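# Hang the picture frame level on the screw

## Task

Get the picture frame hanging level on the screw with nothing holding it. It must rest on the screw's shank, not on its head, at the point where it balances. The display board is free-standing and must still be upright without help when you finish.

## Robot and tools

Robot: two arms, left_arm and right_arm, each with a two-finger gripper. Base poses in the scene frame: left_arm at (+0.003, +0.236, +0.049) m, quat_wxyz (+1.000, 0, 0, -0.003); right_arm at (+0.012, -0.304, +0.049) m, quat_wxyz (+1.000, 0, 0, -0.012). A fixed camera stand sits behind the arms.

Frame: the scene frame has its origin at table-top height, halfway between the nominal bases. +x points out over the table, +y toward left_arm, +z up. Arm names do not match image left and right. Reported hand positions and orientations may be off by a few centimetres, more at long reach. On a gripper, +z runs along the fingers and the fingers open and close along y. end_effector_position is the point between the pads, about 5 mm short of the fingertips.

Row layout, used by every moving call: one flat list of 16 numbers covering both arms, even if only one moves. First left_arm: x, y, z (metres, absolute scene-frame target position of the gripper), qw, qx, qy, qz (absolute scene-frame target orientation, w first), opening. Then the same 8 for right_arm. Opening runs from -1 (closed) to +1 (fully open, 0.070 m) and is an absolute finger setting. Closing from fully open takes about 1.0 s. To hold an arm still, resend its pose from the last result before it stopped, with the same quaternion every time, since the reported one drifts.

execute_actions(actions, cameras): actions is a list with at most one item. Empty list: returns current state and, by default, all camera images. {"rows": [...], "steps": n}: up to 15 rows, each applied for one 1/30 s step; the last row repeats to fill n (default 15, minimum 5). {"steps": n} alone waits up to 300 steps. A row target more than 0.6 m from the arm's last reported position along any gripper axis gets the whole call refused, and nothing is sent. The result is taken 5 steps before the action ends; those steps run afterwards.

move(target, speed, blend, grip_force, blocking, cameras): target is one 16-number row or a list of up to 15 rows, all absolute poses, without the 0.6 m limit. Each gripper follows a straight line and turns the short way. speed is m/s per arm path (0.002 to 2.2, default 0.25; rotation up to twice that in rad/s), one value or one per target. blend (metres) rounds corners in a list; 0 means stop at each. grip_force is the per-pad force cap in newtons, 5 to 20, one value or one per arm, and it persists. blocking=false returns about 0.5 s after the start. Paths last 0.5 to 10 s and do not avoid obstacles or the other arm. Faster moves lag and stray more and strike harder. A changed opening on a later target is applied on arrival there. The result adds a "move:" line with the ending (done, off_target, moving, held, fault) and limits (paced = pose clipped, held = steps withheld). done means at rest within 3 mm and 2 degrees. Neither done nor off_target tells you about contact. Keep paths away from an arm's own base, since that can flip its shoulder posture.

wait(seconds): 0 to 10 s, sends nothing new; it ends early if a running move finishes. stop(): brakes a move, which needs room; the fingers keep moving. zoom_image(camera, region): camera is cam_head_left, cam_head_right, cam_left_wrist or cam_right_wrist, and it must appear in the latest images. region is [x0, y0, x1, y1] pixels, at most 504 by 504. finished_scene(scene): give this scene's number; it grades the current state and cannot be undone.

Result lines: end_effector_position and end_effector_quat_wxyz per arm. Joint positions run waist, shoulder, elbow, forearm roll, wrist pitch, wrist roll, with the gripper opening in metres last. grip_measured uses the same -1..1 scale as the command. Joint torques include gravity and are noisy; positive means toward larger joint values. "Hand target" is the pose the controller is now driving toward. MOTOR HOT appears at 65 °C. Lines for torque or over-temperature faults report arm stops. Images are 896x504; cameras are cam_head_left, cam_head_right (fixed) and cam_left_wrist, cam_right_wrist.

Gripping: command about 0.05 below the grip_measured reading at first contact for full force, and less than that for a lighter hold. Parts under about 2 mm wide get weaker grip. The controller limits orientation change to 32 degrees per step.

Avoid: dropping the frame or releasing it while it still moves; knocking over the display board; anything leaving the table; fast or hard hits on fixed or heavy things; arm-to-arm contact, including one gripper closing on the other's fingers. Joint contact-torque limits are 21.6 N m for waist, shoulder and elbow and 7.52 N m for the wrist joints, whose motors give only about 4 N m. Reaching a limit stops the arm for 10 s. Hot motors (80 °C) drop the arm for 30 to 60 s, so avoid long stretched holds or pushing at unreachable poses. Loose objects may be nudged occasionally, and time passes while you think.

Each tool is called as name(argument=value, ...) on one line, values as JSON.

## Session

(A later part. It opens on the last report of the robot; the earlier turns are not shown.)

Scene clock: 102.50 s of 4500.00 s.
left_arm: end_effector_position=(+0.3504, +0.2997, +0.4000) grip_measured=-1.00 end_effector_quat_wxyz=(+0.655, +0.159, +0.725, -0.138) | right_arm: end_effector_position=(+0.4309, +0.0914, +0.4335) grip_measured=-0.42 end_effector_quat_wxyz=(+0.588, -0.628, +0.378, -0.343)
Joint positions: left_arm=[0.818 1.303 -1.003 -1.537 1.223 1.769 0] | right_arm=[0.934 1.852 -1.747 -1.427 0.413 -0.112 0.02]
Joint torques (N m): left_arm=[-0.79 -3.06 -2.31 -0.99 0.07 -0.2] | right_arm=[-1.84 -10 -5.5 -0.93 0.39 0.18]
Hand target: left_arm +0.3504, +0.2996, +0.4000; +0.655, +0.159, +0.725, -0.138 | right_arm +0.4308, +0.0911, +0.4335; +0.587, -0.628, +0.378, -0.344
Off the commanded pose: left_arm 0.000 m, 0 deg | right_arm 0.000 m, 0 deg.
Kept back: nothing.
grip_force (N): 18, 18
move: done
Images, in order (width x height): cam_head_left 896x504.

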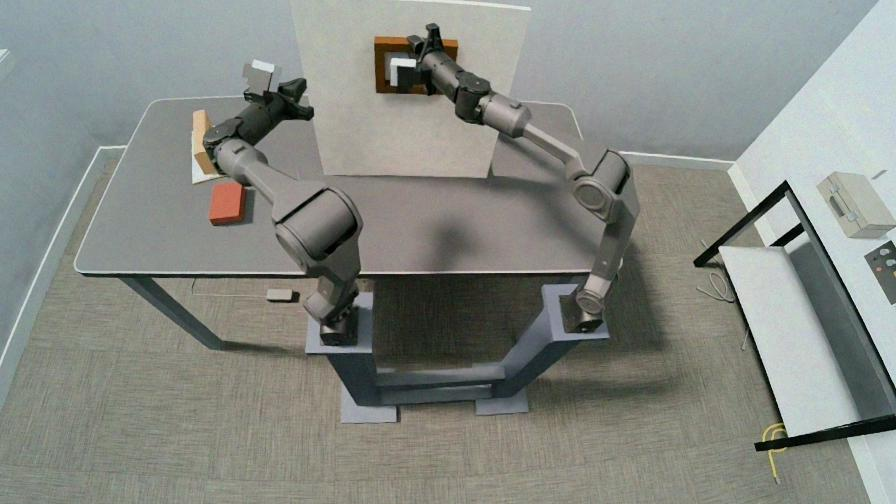

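move(target=[[0.3504,0.2996,0.40,0.655,0.159,0.725,-0.138,-1,0.4308,0.0909,0.4335,0.5876,-0.628,0.378,-0.344,-0.5],[0.3504,0.2996,0.40,0.655,0.159,0.725,-0.138,-1,0.4308,0.0909,0.4285,0.5876,-0.628,0.378,-0.344,-0.5],[0.3504,0.2996,0.40,0.655,0.159,0.725,-0.138,-1,0.4308,0.0909,0.4270,0.5876,-0.628,0.378,-0.344,-0.5]], speed=0.02)

wait(seconds=0.5)

move(target=[[0.3504,0.2996,0.40,0.655,0.159,0.725,-0.138,-1,0.4308,0.0909,0.4262,0.5876,-0.628,0.378,-0.344,-0.5]], speed=0.02, cameras=["cam_head_left"])

zoom_image(camera="cam_head_left", region=[370, 20, 490, 120])

Scene clock: 104.13 s of 4500.00 s.
left_arm: end_effector_position=(+0.3504, +0.2997, +0.4000) grip_measured=-1.00 end_effector_quat_wxyz=(+0.655, +0.159, +0.725, -0.138) | right_arm: end_effector_position=(+0.4308, +0.0905, +0.4285) grip_measured=-0.42 end_effector_quat_wxyz=(+0.588, -0.627, +0.377, -0.345)
Joint positions: left_arm=[0.818 1.303 -1.003 -1.537 1.223 1.769 0] | right_arm=[0.934 1.848 -1.719 -1.49 0.412 -0.045 0.02]
Joint torques (N m): left_arm=[-0.7 -3.25 -2.24 -0.99 0.08 -0.18] | right_arm=[-2.1 -6.99 -3.27 -0.14 0.07 0.09]
Hand target: left_arm +0.3504, +0.2996, +0.4000; +0.655, +0.159, +0.725, -0.138 | right_arm +0.4308, +0.0909, +0.4270; +0.587, -0.628, +0.378, -0.344
Off the commanded pose: left_arm 0.000 m, 0 deg | right_arm 0.002 m, 0 deg.
Kept back: nothing.
grip_force (N): 18, 18
move: done

Scene clock: 104.63 s of 4500.00 s.
left_arm: end_effector_position=(+0.3504, +0.2997, +0.4000) grip_measured=-1.00 end_effector_quat_wxyz=(+0.655, +0.159, +0.725, -0.138) | right_arm: end_effector_position=(+0.4308, +0.0905, +0.4280) grip_measured=-0.42 end_effector_quat_wxyz=(+0.588, -0.627, +0.378, -0.344)
Joint positions: left_arm=[0.818 1.303 -1.003 -1.537 1.223 1.769 0] | right_arm=[0.934 1.848 -1.718 -1.489 0.412 -0.045 0.02]
Joint torques (N m): left_arm=[-0.73 -3.13 -2.39 -1.02 0.06 -0.18] | right_arm=[-1.18 -4.53 -2.55 0.1 -0.04 0]
Hand target: left_arm +0.3504, +0.2996, +0.4000; +0.655, +0.159, +0.725, -0.138 | right_arm +0.4308, +0.0909, +0.4270; +0.587, -0.628, +0.378, -0.344
Off the commanded pose: left_arm 0.000 m, 0 deg | right_arm 0.001 m, 0 deg.
Steps of this call (1-15: nothing new was sent). Readings (end_effector_position of left_arm | right_arm):
1: (+0.3504, +0.2997, +0.4000) | (+0.4308, +0.0905, +0.4285)
2: (+0.3504, +0.2997, +0.4000) | (+0.4308, +0.0905, +0.4285)
4: (+0.3504, +0.2997, +0.4000) | (+0.4308, +0.0905, +0.4285)
8: (+0.3504, +0.2997, +0.4000) | (+0.4308, +0.0905, +0.4284)
15: the state above
grip_force (N): 18, 18

Scene clock: 105.33 s of 4500.00 s.
left_arm: end_effector_position=(+0.3504, +0.2997, +0.4000) grip_measured=-1.00 end_effector_quat_wxyz=(+0.655, +0.159, +0.725, -0.138) | right_arm: end_effector_position=(+0.4307, +0.0906, +0.4274) grip_measured=-0.42 end_effector_quat_wxyz=(+0.588, -0.627, +0.378, -0.344)
Joint positions: left_arm=[0.818 1.303 -1.003 -1.537 1.223 1.769 0] | right_arm=[0.934 1.848 -1.716 -1.496 0.411 -0.038 0.02]
Joint torques (N m): left_arm=[-0.63 -3.25 -2.44 -1.02 0.06 -0.16] | right_arm=[0.02 -1.42 -0.99 0.42 -0.19 0.4]
Hand target: left_arm +0.3504, +0.2996, +0.4000; +0.655, +0.159, +0.725, -0.138 | right_arm +0.4308, +0.0909, +0.4262; +0.587, -0.628, +0.378, -0.344
Off the commanded pose: left_arm 0.000 m, 0 deg | right_arm 0.001 m, 0 deg.
Kept back: nothing.
grip_force (N): 18, 18
move: done
Images, in order (width x height): cam_head_left 896x504.

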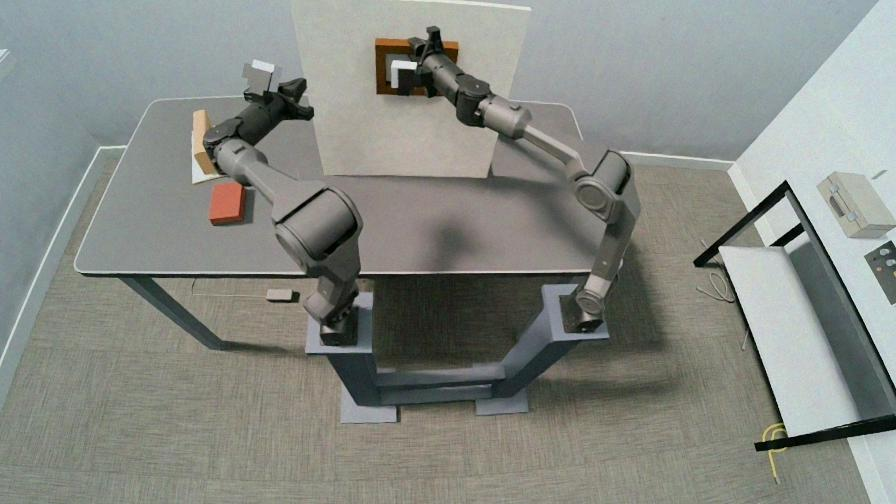

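Scaled by 4.200 from the camera's 896x504 image, which has a finer 1280x720 frame.

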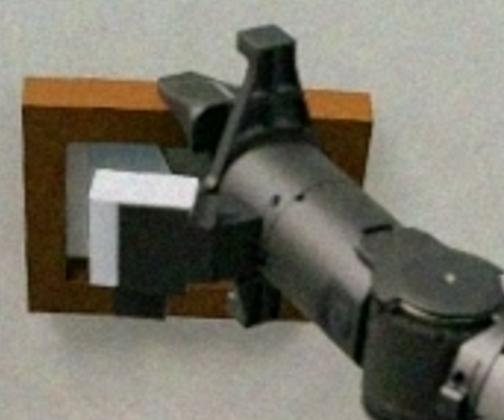

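move(target=[[0.3504,0.2996,0.40,0.655,0.159,0.725,-0.138,-1,0.4308,0.0907,0.4275,0.5876,-0.628,0.378,-0.344,-0.5],[0.3504,0.2996,0.40,0.655,0.159,0.725,-0.138,-1,0.4308,0.0907,0.4275,0.5876,-0.628,0.378,-0.344,-0.3],[0.3504,0.2996,0.40,0.655,0.159,0.725,-0.138,-1,0.4308,0.0907,0.4268,0.5876,-0.628,0.378,-0.344,0.3]], cameras=["cam_head_left","cam_right_wrist"], speed=0.02)

zoom_image(camera="cam_head_left", region=[370, 20, 490, 120])

zoom_image(camera="cam_head_left", region=[480, 0, 560, 60])

Scene clock: 108.30 s of 4500.00 s.
left_arm: end_effector_position=(+0.3504, +0.2997, +0.4000) grip_measured=-1.00 end_effector_quat_wxyz=(+0.655, +0.159, +0.725, -0.138) | right_arm: end_effector_position=(+0.4308, +0.0907, +0.4267) grip_measured=+0.30 end_effector_quat_wxyz=(+0.587, -0.628, +0.378, -0.344)
Joint positions: left_arm=[0.818 1.303 -1.003 -1.537 1.223 1.769 0] | right_arm=[0.934 1.849 -1.716 -1.491 0.411 -0.043 0.045]
Joint torques (N m): left_arm=[-0.74 -3.32 -2.37 -1 0.12 -0.18] | right_arm=[-0.01 -9.24 -4.98 -0.53 -0.02 0.35]
Hand target: left_arm +0.3504, +0.2996, +0.4000; +0.655, +0.159, +0.725, -0.138 | right_arm +0.4308, +0.0907, +0.4268; +0.587, -0.628, +0.378, -0.344
Off the commanded pose: left_arm 0.000 m, 0 deg | right_arm 0.000 m, 0 deg.
Kept back: nothing.
grip_force (N): 18, 18
move: done
camera_calibration:
cam_right_wrist: T_world_to_cam=[[0.080019, -0.0135645, 0.996701, -0.457887], [-0.158607, -0.987342, -0.000703554, 0.151875], [0.984094, -0.158027, -0.0811576, -0.25659], [0, 0, 0, 1]] pos_world=[0.313237, 0.103194, 0.435659]
Images, in order (width x height): cam_head_left 896x504, cam_right_wrist 896x504.

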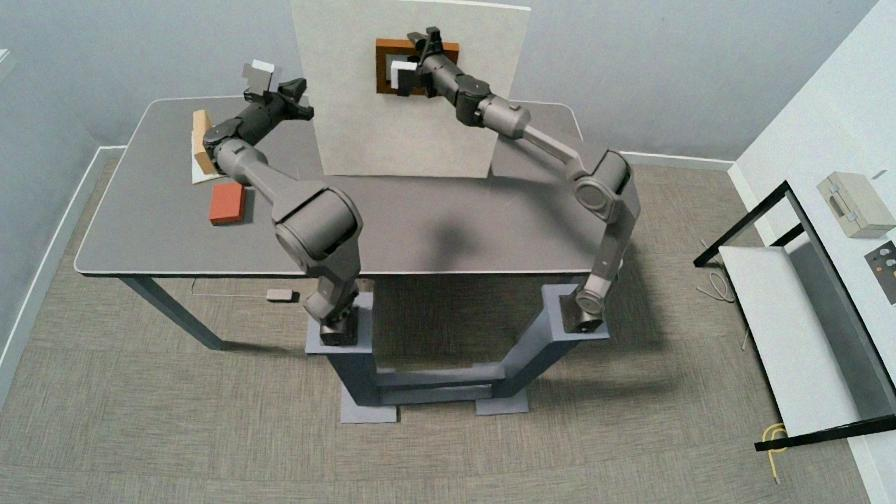

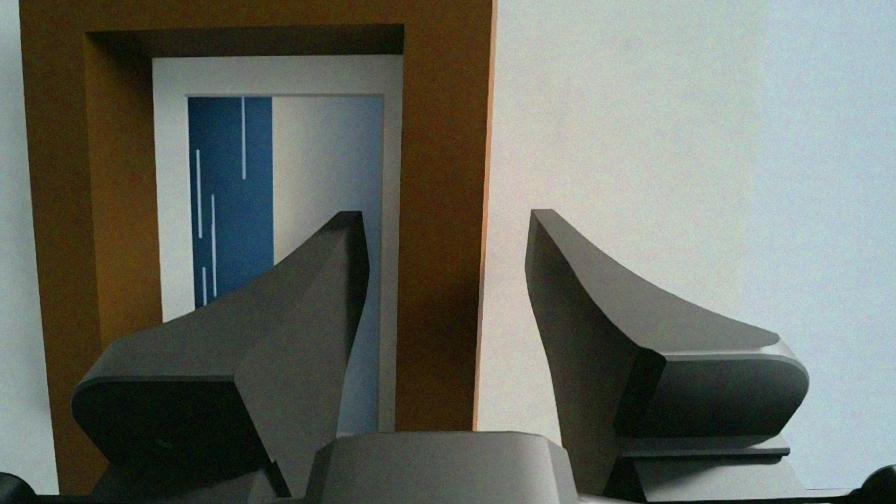

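Scaled by 4.200 from the camera's 896x504 image, which has a finer 1280x720 frame.

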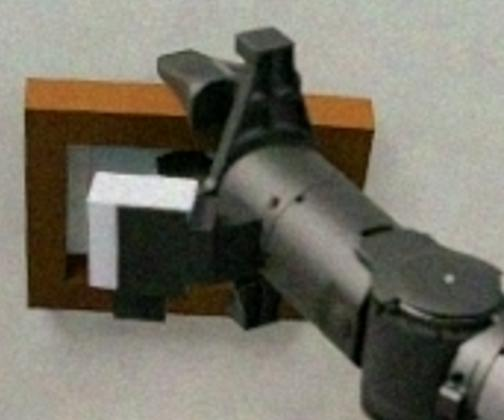

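Scaled by 6.300 from the camera's 896x504 image, which has a finer 1280x720 frame.

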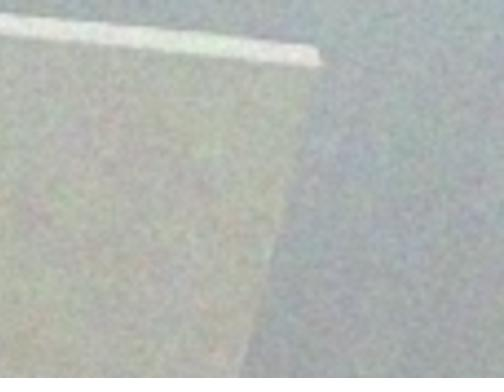

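move(target=[[0.3504,0.2996,0.40,0.655,0.159,0.725,-0.138,-1,0.4308,0.0907,0.4263,0.5876,-0.628,0.378,-0.344,0.6],[0.3504,0.2996,0.40,0.655,0.159,0.725,-0.138,-1,0.365,0.0560,0.4263,0.5876,-0.628,0.378,-0.344,0.6],[0.3504,0.2996,0.40,0.655,0.159,0.725,-0.138,-1,0.28,-0.02,0.46,0.70,-0.20,0.64,0.10,0.98],[0.3504,0.2996,0.40,0.655,0.159,0.725,-0.138,-1,0.2105,-0.05,0.49,0.731,-0.137,0.654,0.136,0.98]], cameras=["cam_right_wrist"], speed=[0.02,0.06,0.2,0.2], blend=[0,0,0.03,0])

zoom_image(camera="cam_right_wrist", region=[280, 140, 360, 200])

zoom_image(camera="cam_right_wrist", region=[450, 150, 530, 210])

zoom_image(camera="cam_right_wrist", region=[450, 270, 530, 330])

zoom_image(camera="cam_right_wrist", region=[160, 20, 240, 80])

zoom_image(camera="cam_right_wrist", region=[670, 50, 750, 110])

Scene clock: 116.03 s of 4500.00 s.
left_arm: end_effector_position=(+0.3504, +0.2997, +0.4000) grip_measured=-1.00 end_effector_quat_wxyz=(+0.655, +0.159, +0.725, -0.138) | right_arm: end_effector_position=(+0.2104, -0.0504, +0.4900) grip_measured=+0.98 end_effector_quat_wxyz=(+0.731, -0.137, +0.654, +0.136)
Joint positions: left_arm=[0.818 1.303 -1.003 -1.537 1.223 1.769 0] | right_arm=[1.627 1.148 -1.058 -1.686 1.215 1.591 0.069]
Joint torques (N m): left_arm=[-0.59 -3.29 -2.29 -0.99 0.1 -0.17] | right_arm=[-0.52 -1.26 -4.49 -1.25 -0.11 0.01]
Hand target: left_arm +0.3504, +0.2996, +0.4000; +0.655, +0.159, +0.725, -0.138 | right_arm +0.2105, -0.0500, +0.4900; +0.731, -0.137, +0.654, +0.136
Off the commanded pose: left_arm 0.000 m, 0 deg | right_arm 0.000 m, 0 deg.
Kept back: nothing.
grip_force (N): 18, 18
move: done; blend cut to 0 m at target 3
camera_calibration:
cam_right_wrist: T_world_to_cam=[[0.373013, -0.927652, -0.0179604, -0.115759], [-0.490453, -0.180707, -0.852526, 0.505475], [0.787602, 0.326812, -0.522376, 0.225096], [0, 0, 0, 1]] pos_world=[0.113805, -0.0896049, 0.546436]
Images, in order (width x height): cam_right_wrist 896x504.

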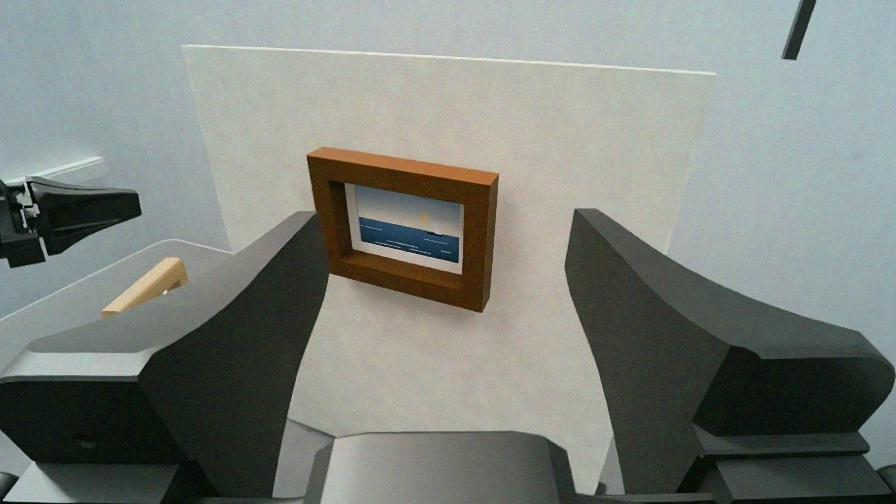

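Scaled by 6.300 from the camera's 896x504 image, which has a finer 1280x720 frame.

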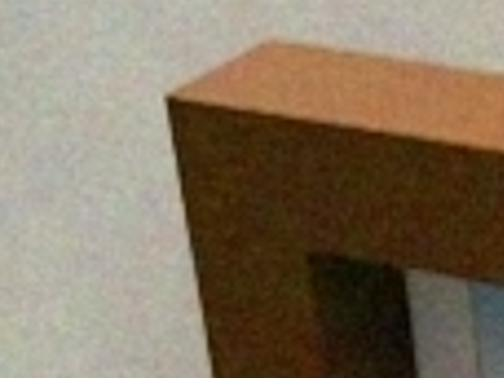

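Scaled by 6.300 from the camera's 896x504 image, which has a finer 1280x720 frame.

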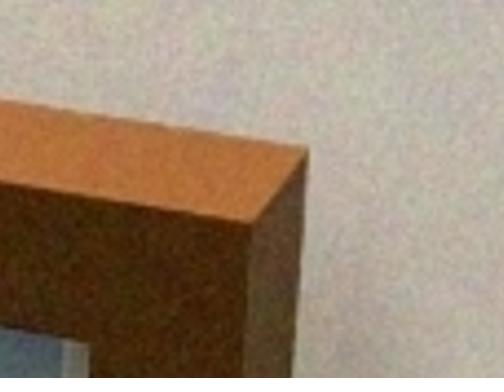

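Scaled by 6.300 from the camera's 896x504 image, which has a finer 1280x720 frame.

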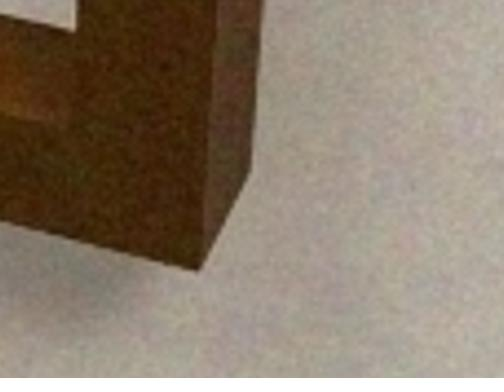

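Scaled by 6.300 from the camera's 896x504 image, which has a finer 1280x720 frame.

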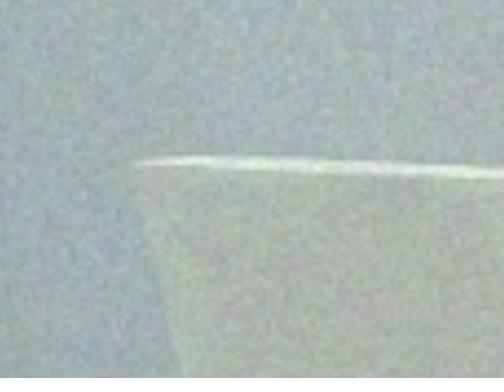

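Scaled by 6.300 from the camera's 896x504 image, which has a finer 1280x720 frame.

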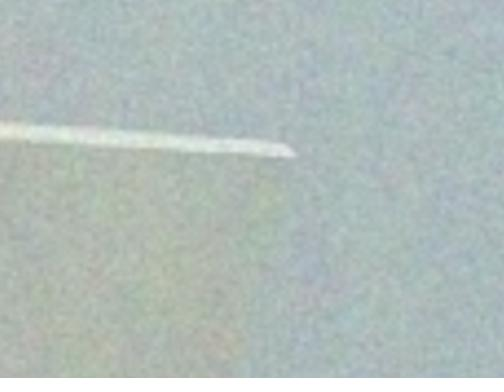

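move(target=[[0.3504,0.2996,0.40,0.655,0.159,0.725,-0.138,-1,0.28,0.00,0.45,0.65,-0.4,0.55,-0.15,0.6],[0.3504,0.2996,0.40,0.655,0.159,0.725,-0.138,-1,0.365,0.0560,0.4263,0.592,-0.6235,0.3805,-0.3415,0.6],[0.3504,0.2996,0.40,0.655,0.159,0.725,-0.138,-1,0.4308,0.0905,0.4255,0.592,-0.6235,0.3805,-0.3415,0.6]], cameras=["cam_head_left","cam_right_wrist"], speed=[0.2,0.15,0.06], blend=[0.02,0,0])

zoom_image(camera="cam_head_left", region=[370, 20, 490, 120])

Scene clock: 122.97 s of 4500.00 s.
left_arm: end_effector_position=(+0.3504, +0.2997, +0.4000) grip_measured=-1.00 end_effector_quat_wxyz=(+0.655, +0.159, +0.725, -0.138) | right_arm: end_effector_position=(+0.4311, +0.0907, +0.4252) grip_measured=+0.60 end_effector_quat_wxyz=(+0.592, -0.623, +0.380, -0.341)
Joint positions: left_arm=[0.818 1.303 -1.003 -1.537 1.223 1.769 0] | right_arm=[0.933 1.848 -1.703 -1.536 0.409 0.016 0.056]
Joint torques (N m): left_arm=[-0.75 -3.23 -2.31 -1.02 0.12 -0.18] | right_arm=[0.42 -9.25 -4.1 -0.57 -0.04 0.37]
Hand target: left_arm +0.3504, +0.2996, +0.4000; +0.655, +0.159, +0.725, -0.138 | right_arm +0.4308, +0.0905, +0.4255; +0.592, -0.623, +0.380, -0.341
Off the commanded pose: left_arm 0.000 m, 0 deg | right_arm 0.000 m, 0 deg.
Kept back: nothing.
grip_force (N): 18, 18
move: done
camera_calibration:
cam_right_wrist: T_world_to_cam=[[0.0802843, -0.0282889, 0.996371, -0.455015], [-0.159166, -0.987135, -0.0152016, 0.158372], [0.983982, -0.157368, -0.083754, -0.255897], [0, 0, 0, 1]] pos_world=[0.313536, 0.103193, 0.434339]
Images, in order (width x height): cam_head_left 896x504, cam_right_wrist 896x504.

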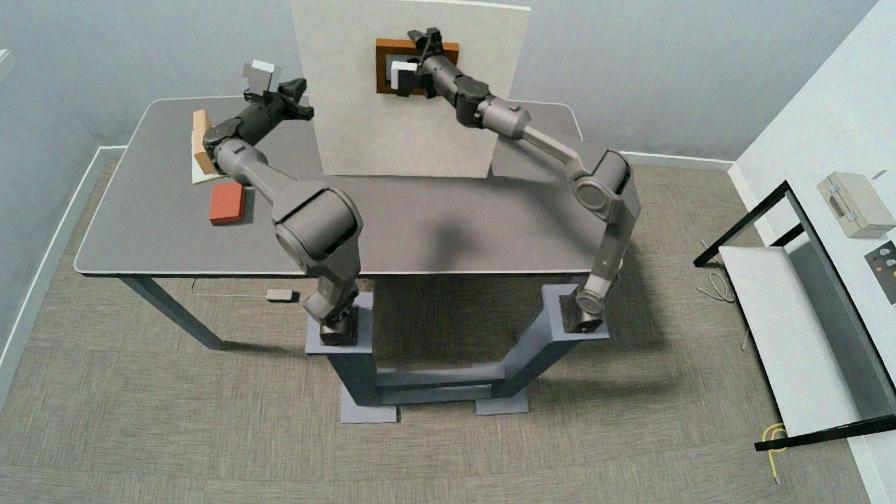

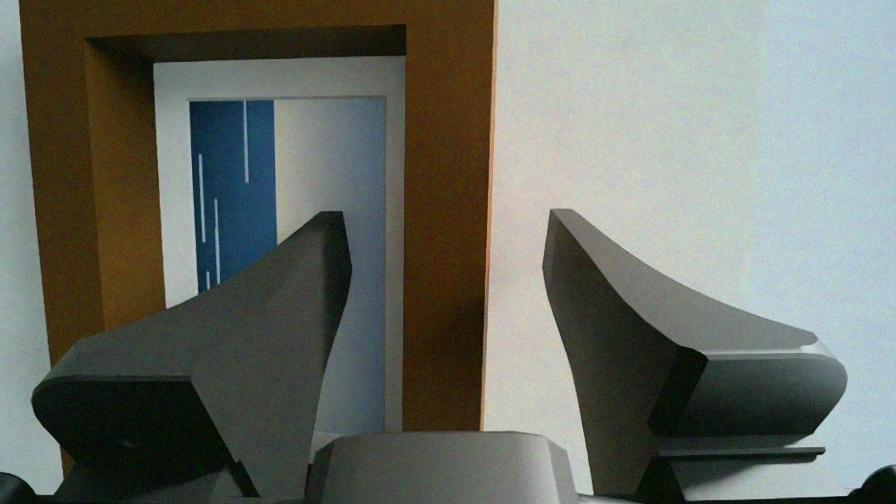

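Scaled by 4.200 from the camera's 896x504 image, which has a finer 1280x720 frame.

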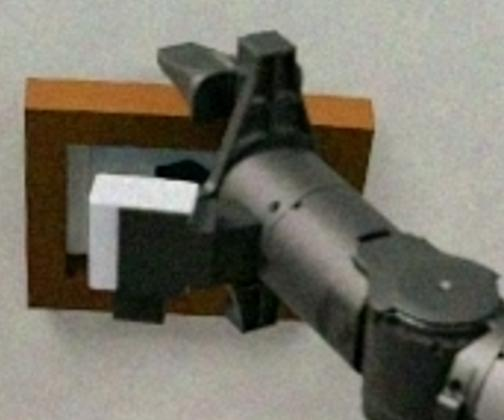

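move(target=[[0.3504,0.2996,0.40,0.655,0.159,0.725,-0.138,-1,0.4308,0.0905,0.4255,0.592,-0.6235,0.3805,-0.3415,-0.5],[0.3504,0.2996,0.40,0.655,0.159,0.725,-0.138,-1,0.4308,0.0905,0.4330,0.589,-0.6265,0.3788,-0.343,-0.5]], cameras=["cam_head_left"], speed=0.02)

zoom_image(camera="cam_head_left", region=[370, 20, 490, 120])

Scene clock: 124.73 s of 4500.00 s.
left_arm: end_effector_position=(+0.3504, +0.2997, +0.4000) grip_measured=-1.00 end_effector_quat_wxyz=(+0.655, +0.159, +0.725, -0.138) | right_arm: end_effector_position=(+0.4306, +0.0915, +0.4316) grip_measured=-0.43 end_effector_quat_wxyz=(+0.588, -0.628, +0.378, -0.342)
Joint positions: left_arm=[0.818 1.303 -1.003 -1.537 1.223 1.769 0] | right_arm=[0.934 1.851 -1.739 -1.443 0.411 -0.092 0.02]
Joint torques (N m): left_arm=[-0.81 -3.13 -2.27 -1 0.1 -0.16] | right_arm=[-2.12 -10.57 -5.96 -0.99 0.27 0.35]
Hand target: left_arm +0.3504, +0.2996, +0.4000; +0.655, +0.159, +0.725, -0.138 | right_arm +0.4308, +0.0905, +0.4330; +0.589, -0.626, +0.379, -0.343
Off the commanded pose: left_arm 0.000 m, 0 deg | right_arm 0.002 m, 0 deg.
Kept back: nothing.
grip_force (N): 18, 18
move: done
Images, in order (width x height): cam_head_left 896x504.

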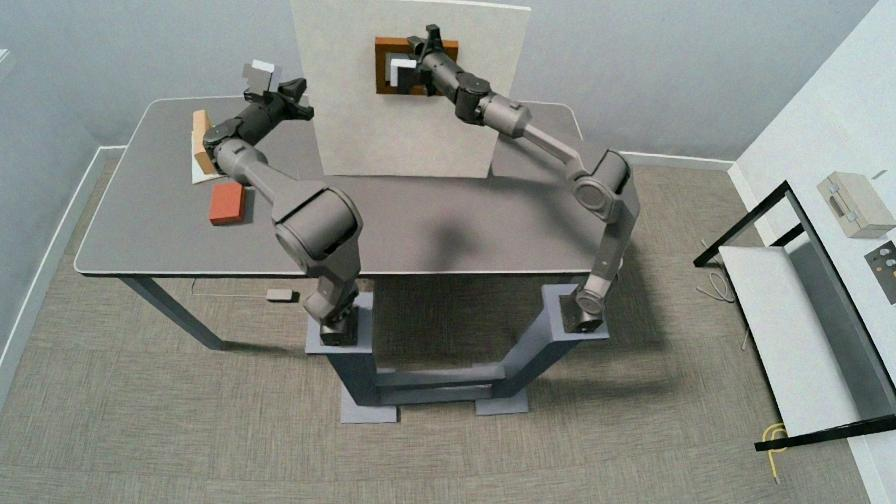

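Scaled by 4.200 from the camera's 896x504 image, which has a finer 1280x720 frame.

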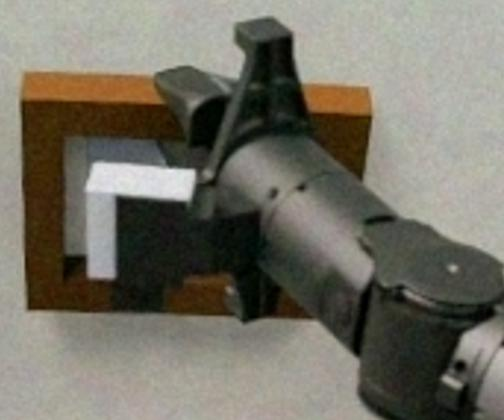

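move(target=[[0.3504,0.2996,0.40,0.655,0.159,0.725,-0.138,-1,0.4308,0.0917,0.4345,0.589,-0.6265,0.3788,-0.343,-0.5],[0.3504,0.2996,0.40,0.655,0.159,0.725,-0.138,-1,0.4308,0.0920,0.429,0.5885,-0.627,0.3786,-0.3432,-0.5],[0.3504,0.2996,0.40,0.655,0.159,0.725,-0.138,-1,0.4308,0.0920,0.427,0.5885,-0.627,0.3786,-0.3432,-0.5]], cameras=["cam_head_left"], speed=0.02)

zoom_image(camera="cam_head_left", region=[370, 20, 490, 120])

wait(seconds=0.5)

Scene clock: 126.20 s of 4500.00 s.
left_arm: end_effector_position=(+0.3504, +0.2997, +0.4000) grip_measured=-1.00 end_effector_quat_wxyz=(+0.655, +0.159, +0.725, -0.138) | right_arm: end_effector_position=(+0.4311, +0.0915, +0.4285) grip_measured=-0.43 end_effector_quat_wxyz=(+0.589, -0.626, +0.378, -0.344)
Joint positions: left_arm=[0.818 1.303 -1.003 -1.537 1.223 1.769 0] | right_arm=[0.935 1.852 -1.723 -1.494 0.413 -0.039 0.02]
Joint torques (N m): left_arm=[-0.77 -3.09 -2.16 -0.99 0.1 -0.17] | right_arm=[-2.01 -5.83 -2.52 0.11 0.2 0.1]
Hand target: left_arm +0.3504, +0.2996, +0.4000; +0.655, +0.159, +0.725, -0.138 | right_arm +0.4308, +0.0920, +0.4270; +0.588, -0.627, +0.378, -0.343
Off the commanded pose: left_arm 0.000 m, 0 deg | right_arm 0.002 m, 0 deg.
Kept back: nothing.
grip_force (N): 18, 18
move: done
Images, in order (width x height): cam_head_left 896x504.

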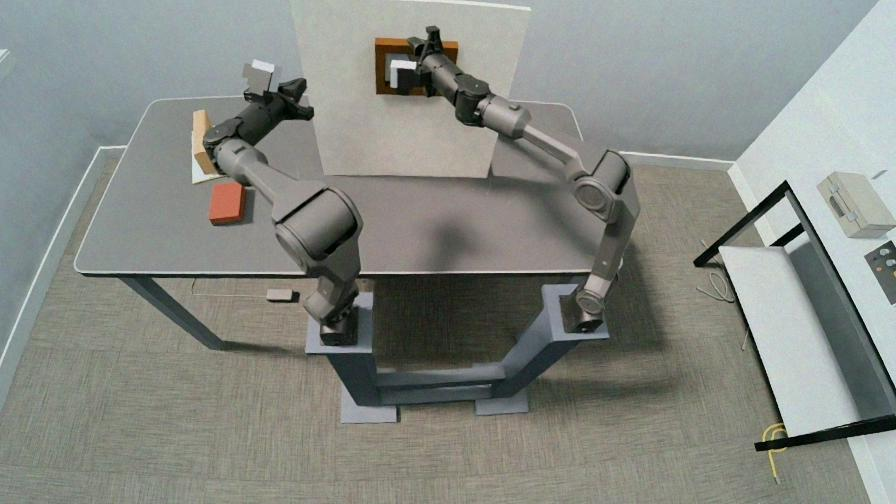

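Scaled by 4.200 from the camera's 896x504 image, which has a finer 1280x720 frame.

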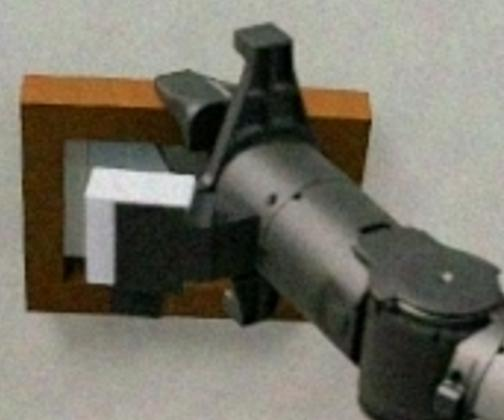

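Scene clock: 126.70 s of 4500.00 s.
left_arm: end_effector_position=(+0.3504, +0.2997, +0.4000) grip_measured=-1.00 end_effector_quat_wxyz=(+0.655, +0.159, +0.725, -0.138) | right_arm: end_effector_position=(+0.4311, +0.0915, +0.4279) grip_measured=-0.43 end_effector_quat_wxyz=(+0.589, -0.626, +0.379, -0.344)
Joint positions: left_arm=[0.818 1.303 -1.003 -1.537 1.223 1.769 0] | right_arm=[0.935 1.852 -1.722 -1.492 0.413 -0.039 0.02]
Joint torques (N m): left_arm=[-0.82 -3.28 -2.23 -0.99 0.12 -0.14] | right_arm=[-1.56 -3.75 -1.53 0.43 0.14 0.03]
Hand target: left_arm +0.3504, +0.2996, +0.4000; +0.655, +0.159, +0.725, -0.138 | right_arm +0.4308, +0.0920, +0.4270; +0.588, -0.627, +0.378, -0.343
Off the commanded pose: left_arm 0.000 m, 0 deg | right_arm 0.001 m, 0 deg.
Steps of this call (1-15: nothing new was sent). Readings (end_effector_position of left_arm | right_arm):
1: (+0.3504, +0.2997, +0.4000) | (+0.4311, +0.0915, +0.4284)
2: (+0.3504, +0.2997, +0.4000) | (+0.4311, +0.0915, +0.4284)
4: (+0.3504, +0.2997, +0.4000) | (+0.4311, +0.0915, +0.4284)
8: (+0.3504, +0.2997, +0.4000) | (+0.4311, +0.0915, +0.4284)
15: the state above
grip_force (N): 18, 18

move(target=[[0.3504,0.2996,0.40,0.655,0.159,0.725,-0.138,-1,0.4310,0.0915,0.4279,0.5885,-0.627,0.3786,-0.3432,-0.5],[0.3504,0.2996,0.40,0.655,0.159,0.725,-0.138,-1,0.4310,0.0915,0.4279,0.5885,-0.627,0.3786,-0.3432,-0.33],[0.3504,0.2996,0.40,0.655,0.159,0.725,-0.138,-1,0.4310,0.0915,0.4272,0.5885,-0.627,0.3786,-0.3432,0.6],[0.3504,0.2996,0.40,0.655,0.159,0.725,-0.138,-1,0.365,0.0560,0.4268,0.5885,-0.627,0.3786,-0.3432,0.6],[0.3504,0.2996,0.40,0.655,0.159,0.725,-0.138,-1,0.28,-0.02,0.46,0.70,-0.20,0.64,0.10,0.98],[0.3504,0.2996,0.40,0.655,0.159,0.725,-0.138,-1,0.2105,-0.05,0.49,0.731,-0.137,0.654,0.136,0.98]], cameras=["cam_right_wrist","cam_head_left","cam_head_right"], speed=[0.02,0.02,0.02,0.06,0.2,0.2], blend=[0,0,0,0,0.03,0])

Scene clock: 136.13 s of 4500.00 s.
left_arm: end_effector_position=(+0.3504, +0.2997, +0.4000) grip_measured=-1.00 end_effector_quat_wxyz=(+0.655, +0.159, +0.725, -0.138) | right_arm: end_effector_position=(+0.2104, -0.0504, +0.4899) grip_measured=+0.98 end_effector_quat_wxyz=(+0.731, -0.137, +0.654, +0.136)
Joint positions: left_arm=[0.818 1.303 -1.003 -1.537 1.223 1.769 0] | right_arm=[1.627 1.148 -1.058 -1.685 1.215 1.591 0.069]
Joint torques (N m): left_arm=[-0.54 -3.15 -2.43 -1 0.15 -0.16] | right_arm=[-0.41 -1.34 -4.53 -1.24 -0.1 0]
Hand target: left_arm +0.3504, +0.2996, +0.4000; +0.655, +0.159, +0.725, -0.138 | right_arm +0.2105, -0.0500, +0.4900; +0.731, -0.137, +0.654, +0.136
Off the commanded pose: left_arm 0.000 m, 0 deg | right_arm 0.000 m, 0 deg.
Kept back: nothing.
grip_force (N): 18, 18
move: done; blend cut to 0 m at target 5
camera_calibration:
cam_right_wrist: T_world_to_cam=[[0.372927, -0.927691, -0.0177405, -0.115873], [-0.490567, -0.180904, -0.852419, 0.505411], [0.787572, 0.326593, -0.522558, 0.22518], [0, 0, 0, 1]] pos_world=[0.113804, -0.0896057, 0.546436]
Images, in order (width x height): cam_head_left 896x504, cam_head_right 896x504, cam_right_wrist 896x504.

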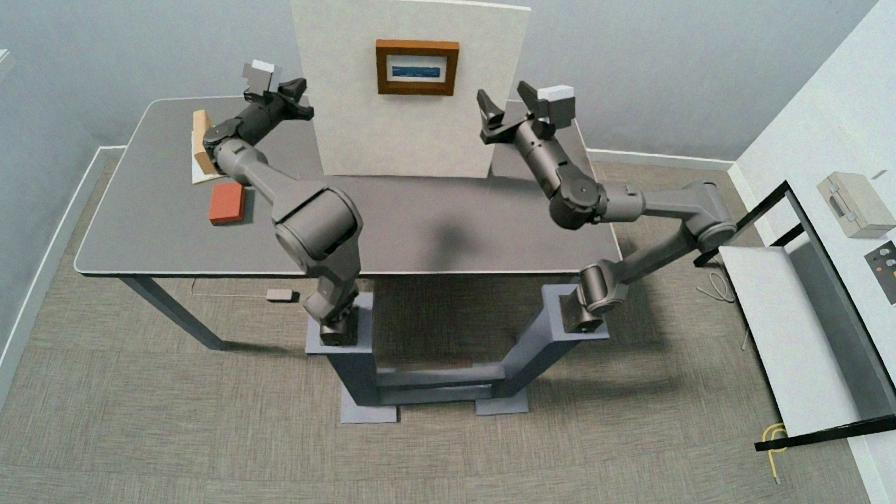

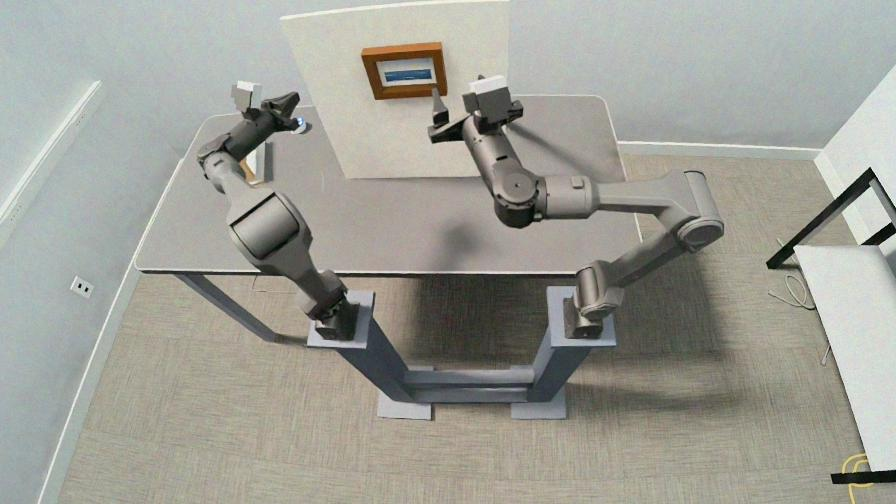

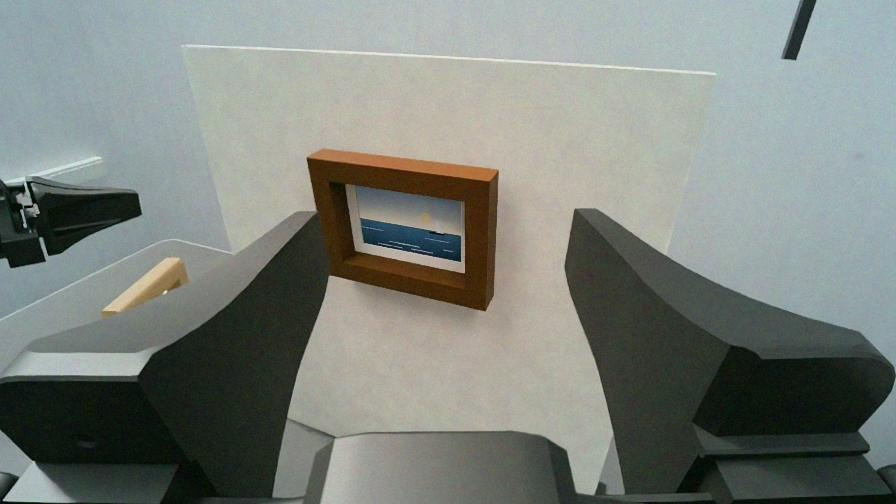

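zoom_image(camera="cam_right_wrist", region=[280, 140, 360, 200])

zoom_image(camera="cam_right_wrist", region=[450, 150, 530, 210])

zoom_image(camera="cam_right_wrist", region=[450, 270, 530, 330])

zoom_image(camera="cam_head_left", region=[350, 10, 490, 120])

Scaled by 6.300 from the camera's 896x504 image, which has a finer 1280x720 frame.

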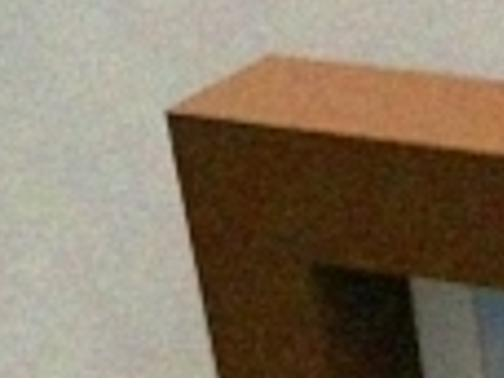

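Scaled by 6.300 from the camera's 896x504 image, which has a finer 1280x720 frame.

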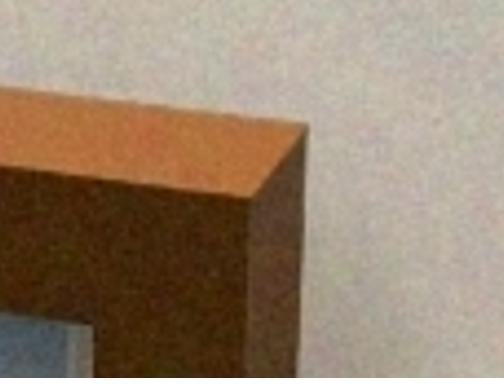

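Scaled by 6.300 from the camera's 896x504 image, which has a finer 1280x720 frame.

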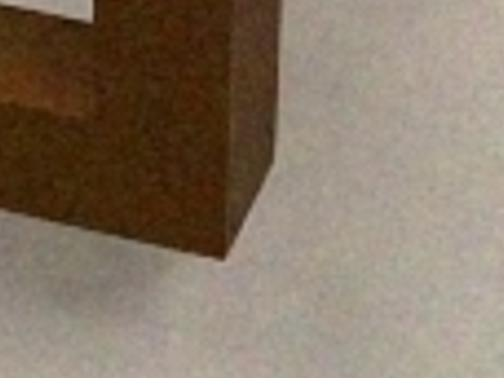

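Scaled by 3.600 from the camera's 896x504 image, which has a finer 1280x720 frame.

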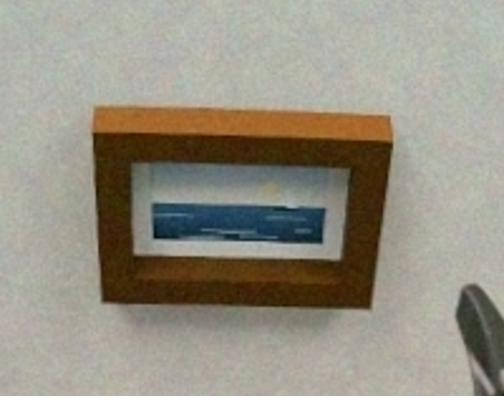

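move(target=[[0.3504,0.2996,0.40,0.655,0.159,0.725,-0.138,-1,0.32,0.0,0.57,0.633,-0.133,0.754,0.112,0.98],[0.3504,0.2996,0.40,0.655,0.159,0.725,-0.138,-1,0.42,0.06,0.53,0.53,-0.19,0.815,0.131,0.98]], cameras=["cam_right_wrist"])

zoom_image(camera="cam_right_wrist", region=[330, 200, 570, 360])

Scene clock: 139.03 s of 4500.00 s.
left_arm: end_effector_position=(+0.3504, +0.2997, +0.4000) grip_measured=-1.00 end_effector_quat_wxyz=(+0.655, +0.159, +0.725, -0.138) | right_arm: end_effector_position=(+0.4197, +0.0598, +0.5292) grip_measured=+0.98 end_effector_quat_wxyz=(+0.587, -0.191, +0.770, +0.162)
Joint positions: left_arm=[0.818 1.303 -1.003 -1.537 1.223 1.769 0] | right_arm=[0.888 2.106 -2.797 -0.385 1.087 0.308 0.069]
Joint torques (N m): left_arm=[-0.56 -3.21 -2.28 -1 0.11 -0.18] | right_arm=[0.42 -9.56 -2.9 -0.48 -0.88 0.12]
Hand target: left_arm +0.3504, +0.2996, +0.4000; +0.655, +0.159, +0.725, -0.138 | right_arm +0.4197, +0.0596, +0.5294; +0.587, -0.191, +0.770, +0.162
Off the commanded pose: left_arm 0.000 m, 0 deg | right_arm 0.001 m, 9 deg.
elbow stopped short (right arm): the move would have taken joint 3 (elbow) straighter than the controller allows.
elbow read too straight (right arm): the controller reads joint 3 (elbow) straighter than it allows; while it does, the hand can move without a command.
Kept back: nothing.
grip_force (N): 18, 18
move: off_target (right_arm)
camera_calibration:
cam_right_wrist: T_world_to_cam=[[0.466151, -0.882608, -0.0608805, -0.110023], [-0.719819, -0.338366, -0.60611, 0.636755], [0.514357, 0.326362, -0.793047, 0.302649], [0, 0, 0, 1]] pos_world=[0.353966, 0.0195762, 0.61926]
Images, in order (width x height): cam_right_wrist 896x504.

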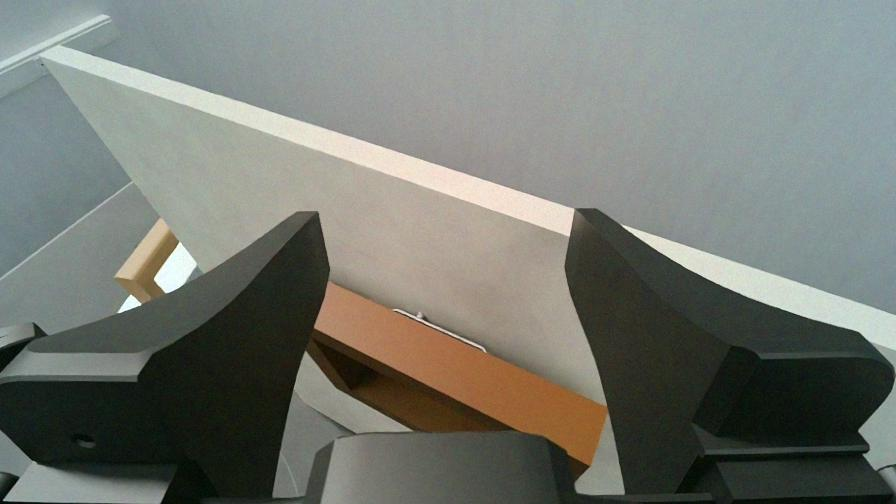

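Scaled by 2.100 from the camera's 896x504 image, which has a finer 1280x720 frame.

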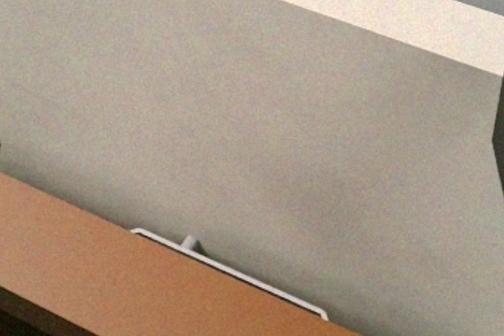

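zoom_image(camera="cam_right_wrist", region=[380, 295, 500, 365])

Scaled by 4.200 from the camera's 896x504 image, which has a finer 1280x720 frame.

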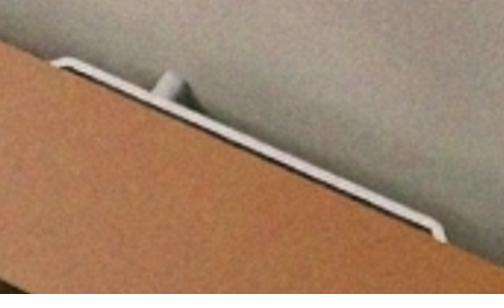

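move(target=[[0.3504,0.2996,0.40,0.655,0.159,0.725,-0.138,-1,0.33,0.0,0.55,0.587,-0.191,0.770,0.162,0.98],[0.3504,0.2996,0.40,0.655,0.159,0.725,-0.138,-1,0.22,-0.15,0.45,0.70,-0.13,0.68,0.13,0.98]], cameras=["cam_head_left"])

zoom_image(camera="cam_head_left", region=[350, 10, 490, 120])

Scene clock: 142.03 s of 4500.00 s.
left_arm: end_effector_position=(+0.3504, +0.2997, +0.4000) grip_measured=-1.00 end_effector_quat_wxyz=(+0.655, +0.159, +0.725, -0.138) | right_arm: end_effector_position=(+0.2200, -0.1496, +0.4496) grip_measured=+0.98 end_effector_quat_wxyz=(+0.705, -0.132, +0.685, +0.130)
Joint positions: left_arm=[0.818 1.303 -1.003 -1.537 1.223 1.769 0] | right_arm=[1.574 0.78 -0.789 -1.56 1.177 1.471 0.069]
Joint torques (N m): left_arm=[-0.79 -3.14 -2.38 -0.96 0.15 -0.2] | right_arm=[-0.46 -0.35 -4.19 -1.12 -0.21 0.05]
Hand target: left_arm +0.3504, +0.2996, +0.4000; +0.655, +0.159, +0.725, -0.138 | right_arm +0.2200, -0.1500, +0.4500; +0.705, -0.131, +0.685, +0.131
Off the commanded pose: left_arm 0.000 m, 0 deg | right_arm 0.001 m, 0 deg.
Kept back: nothing.
grip_force (N): 18, 18
move: done
Images, in order (width x height): cam_head_left 896x504.

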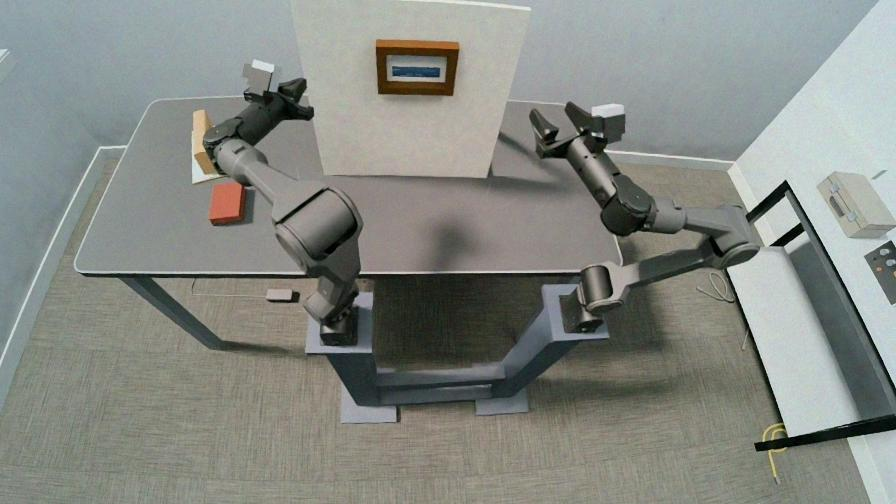

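Scaled by 3.600 from the camera's 896x504 image, which has a finer 1280x720 frame.

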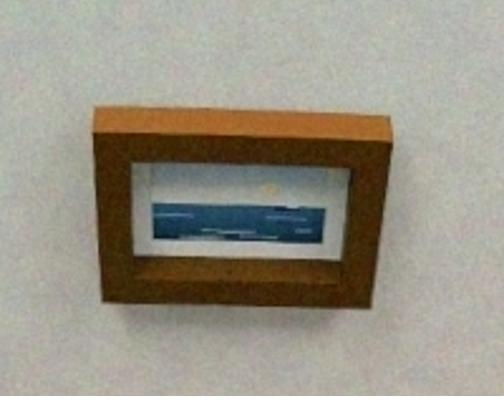

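finished_scene(scene=2)

The scene is finished: the task was done.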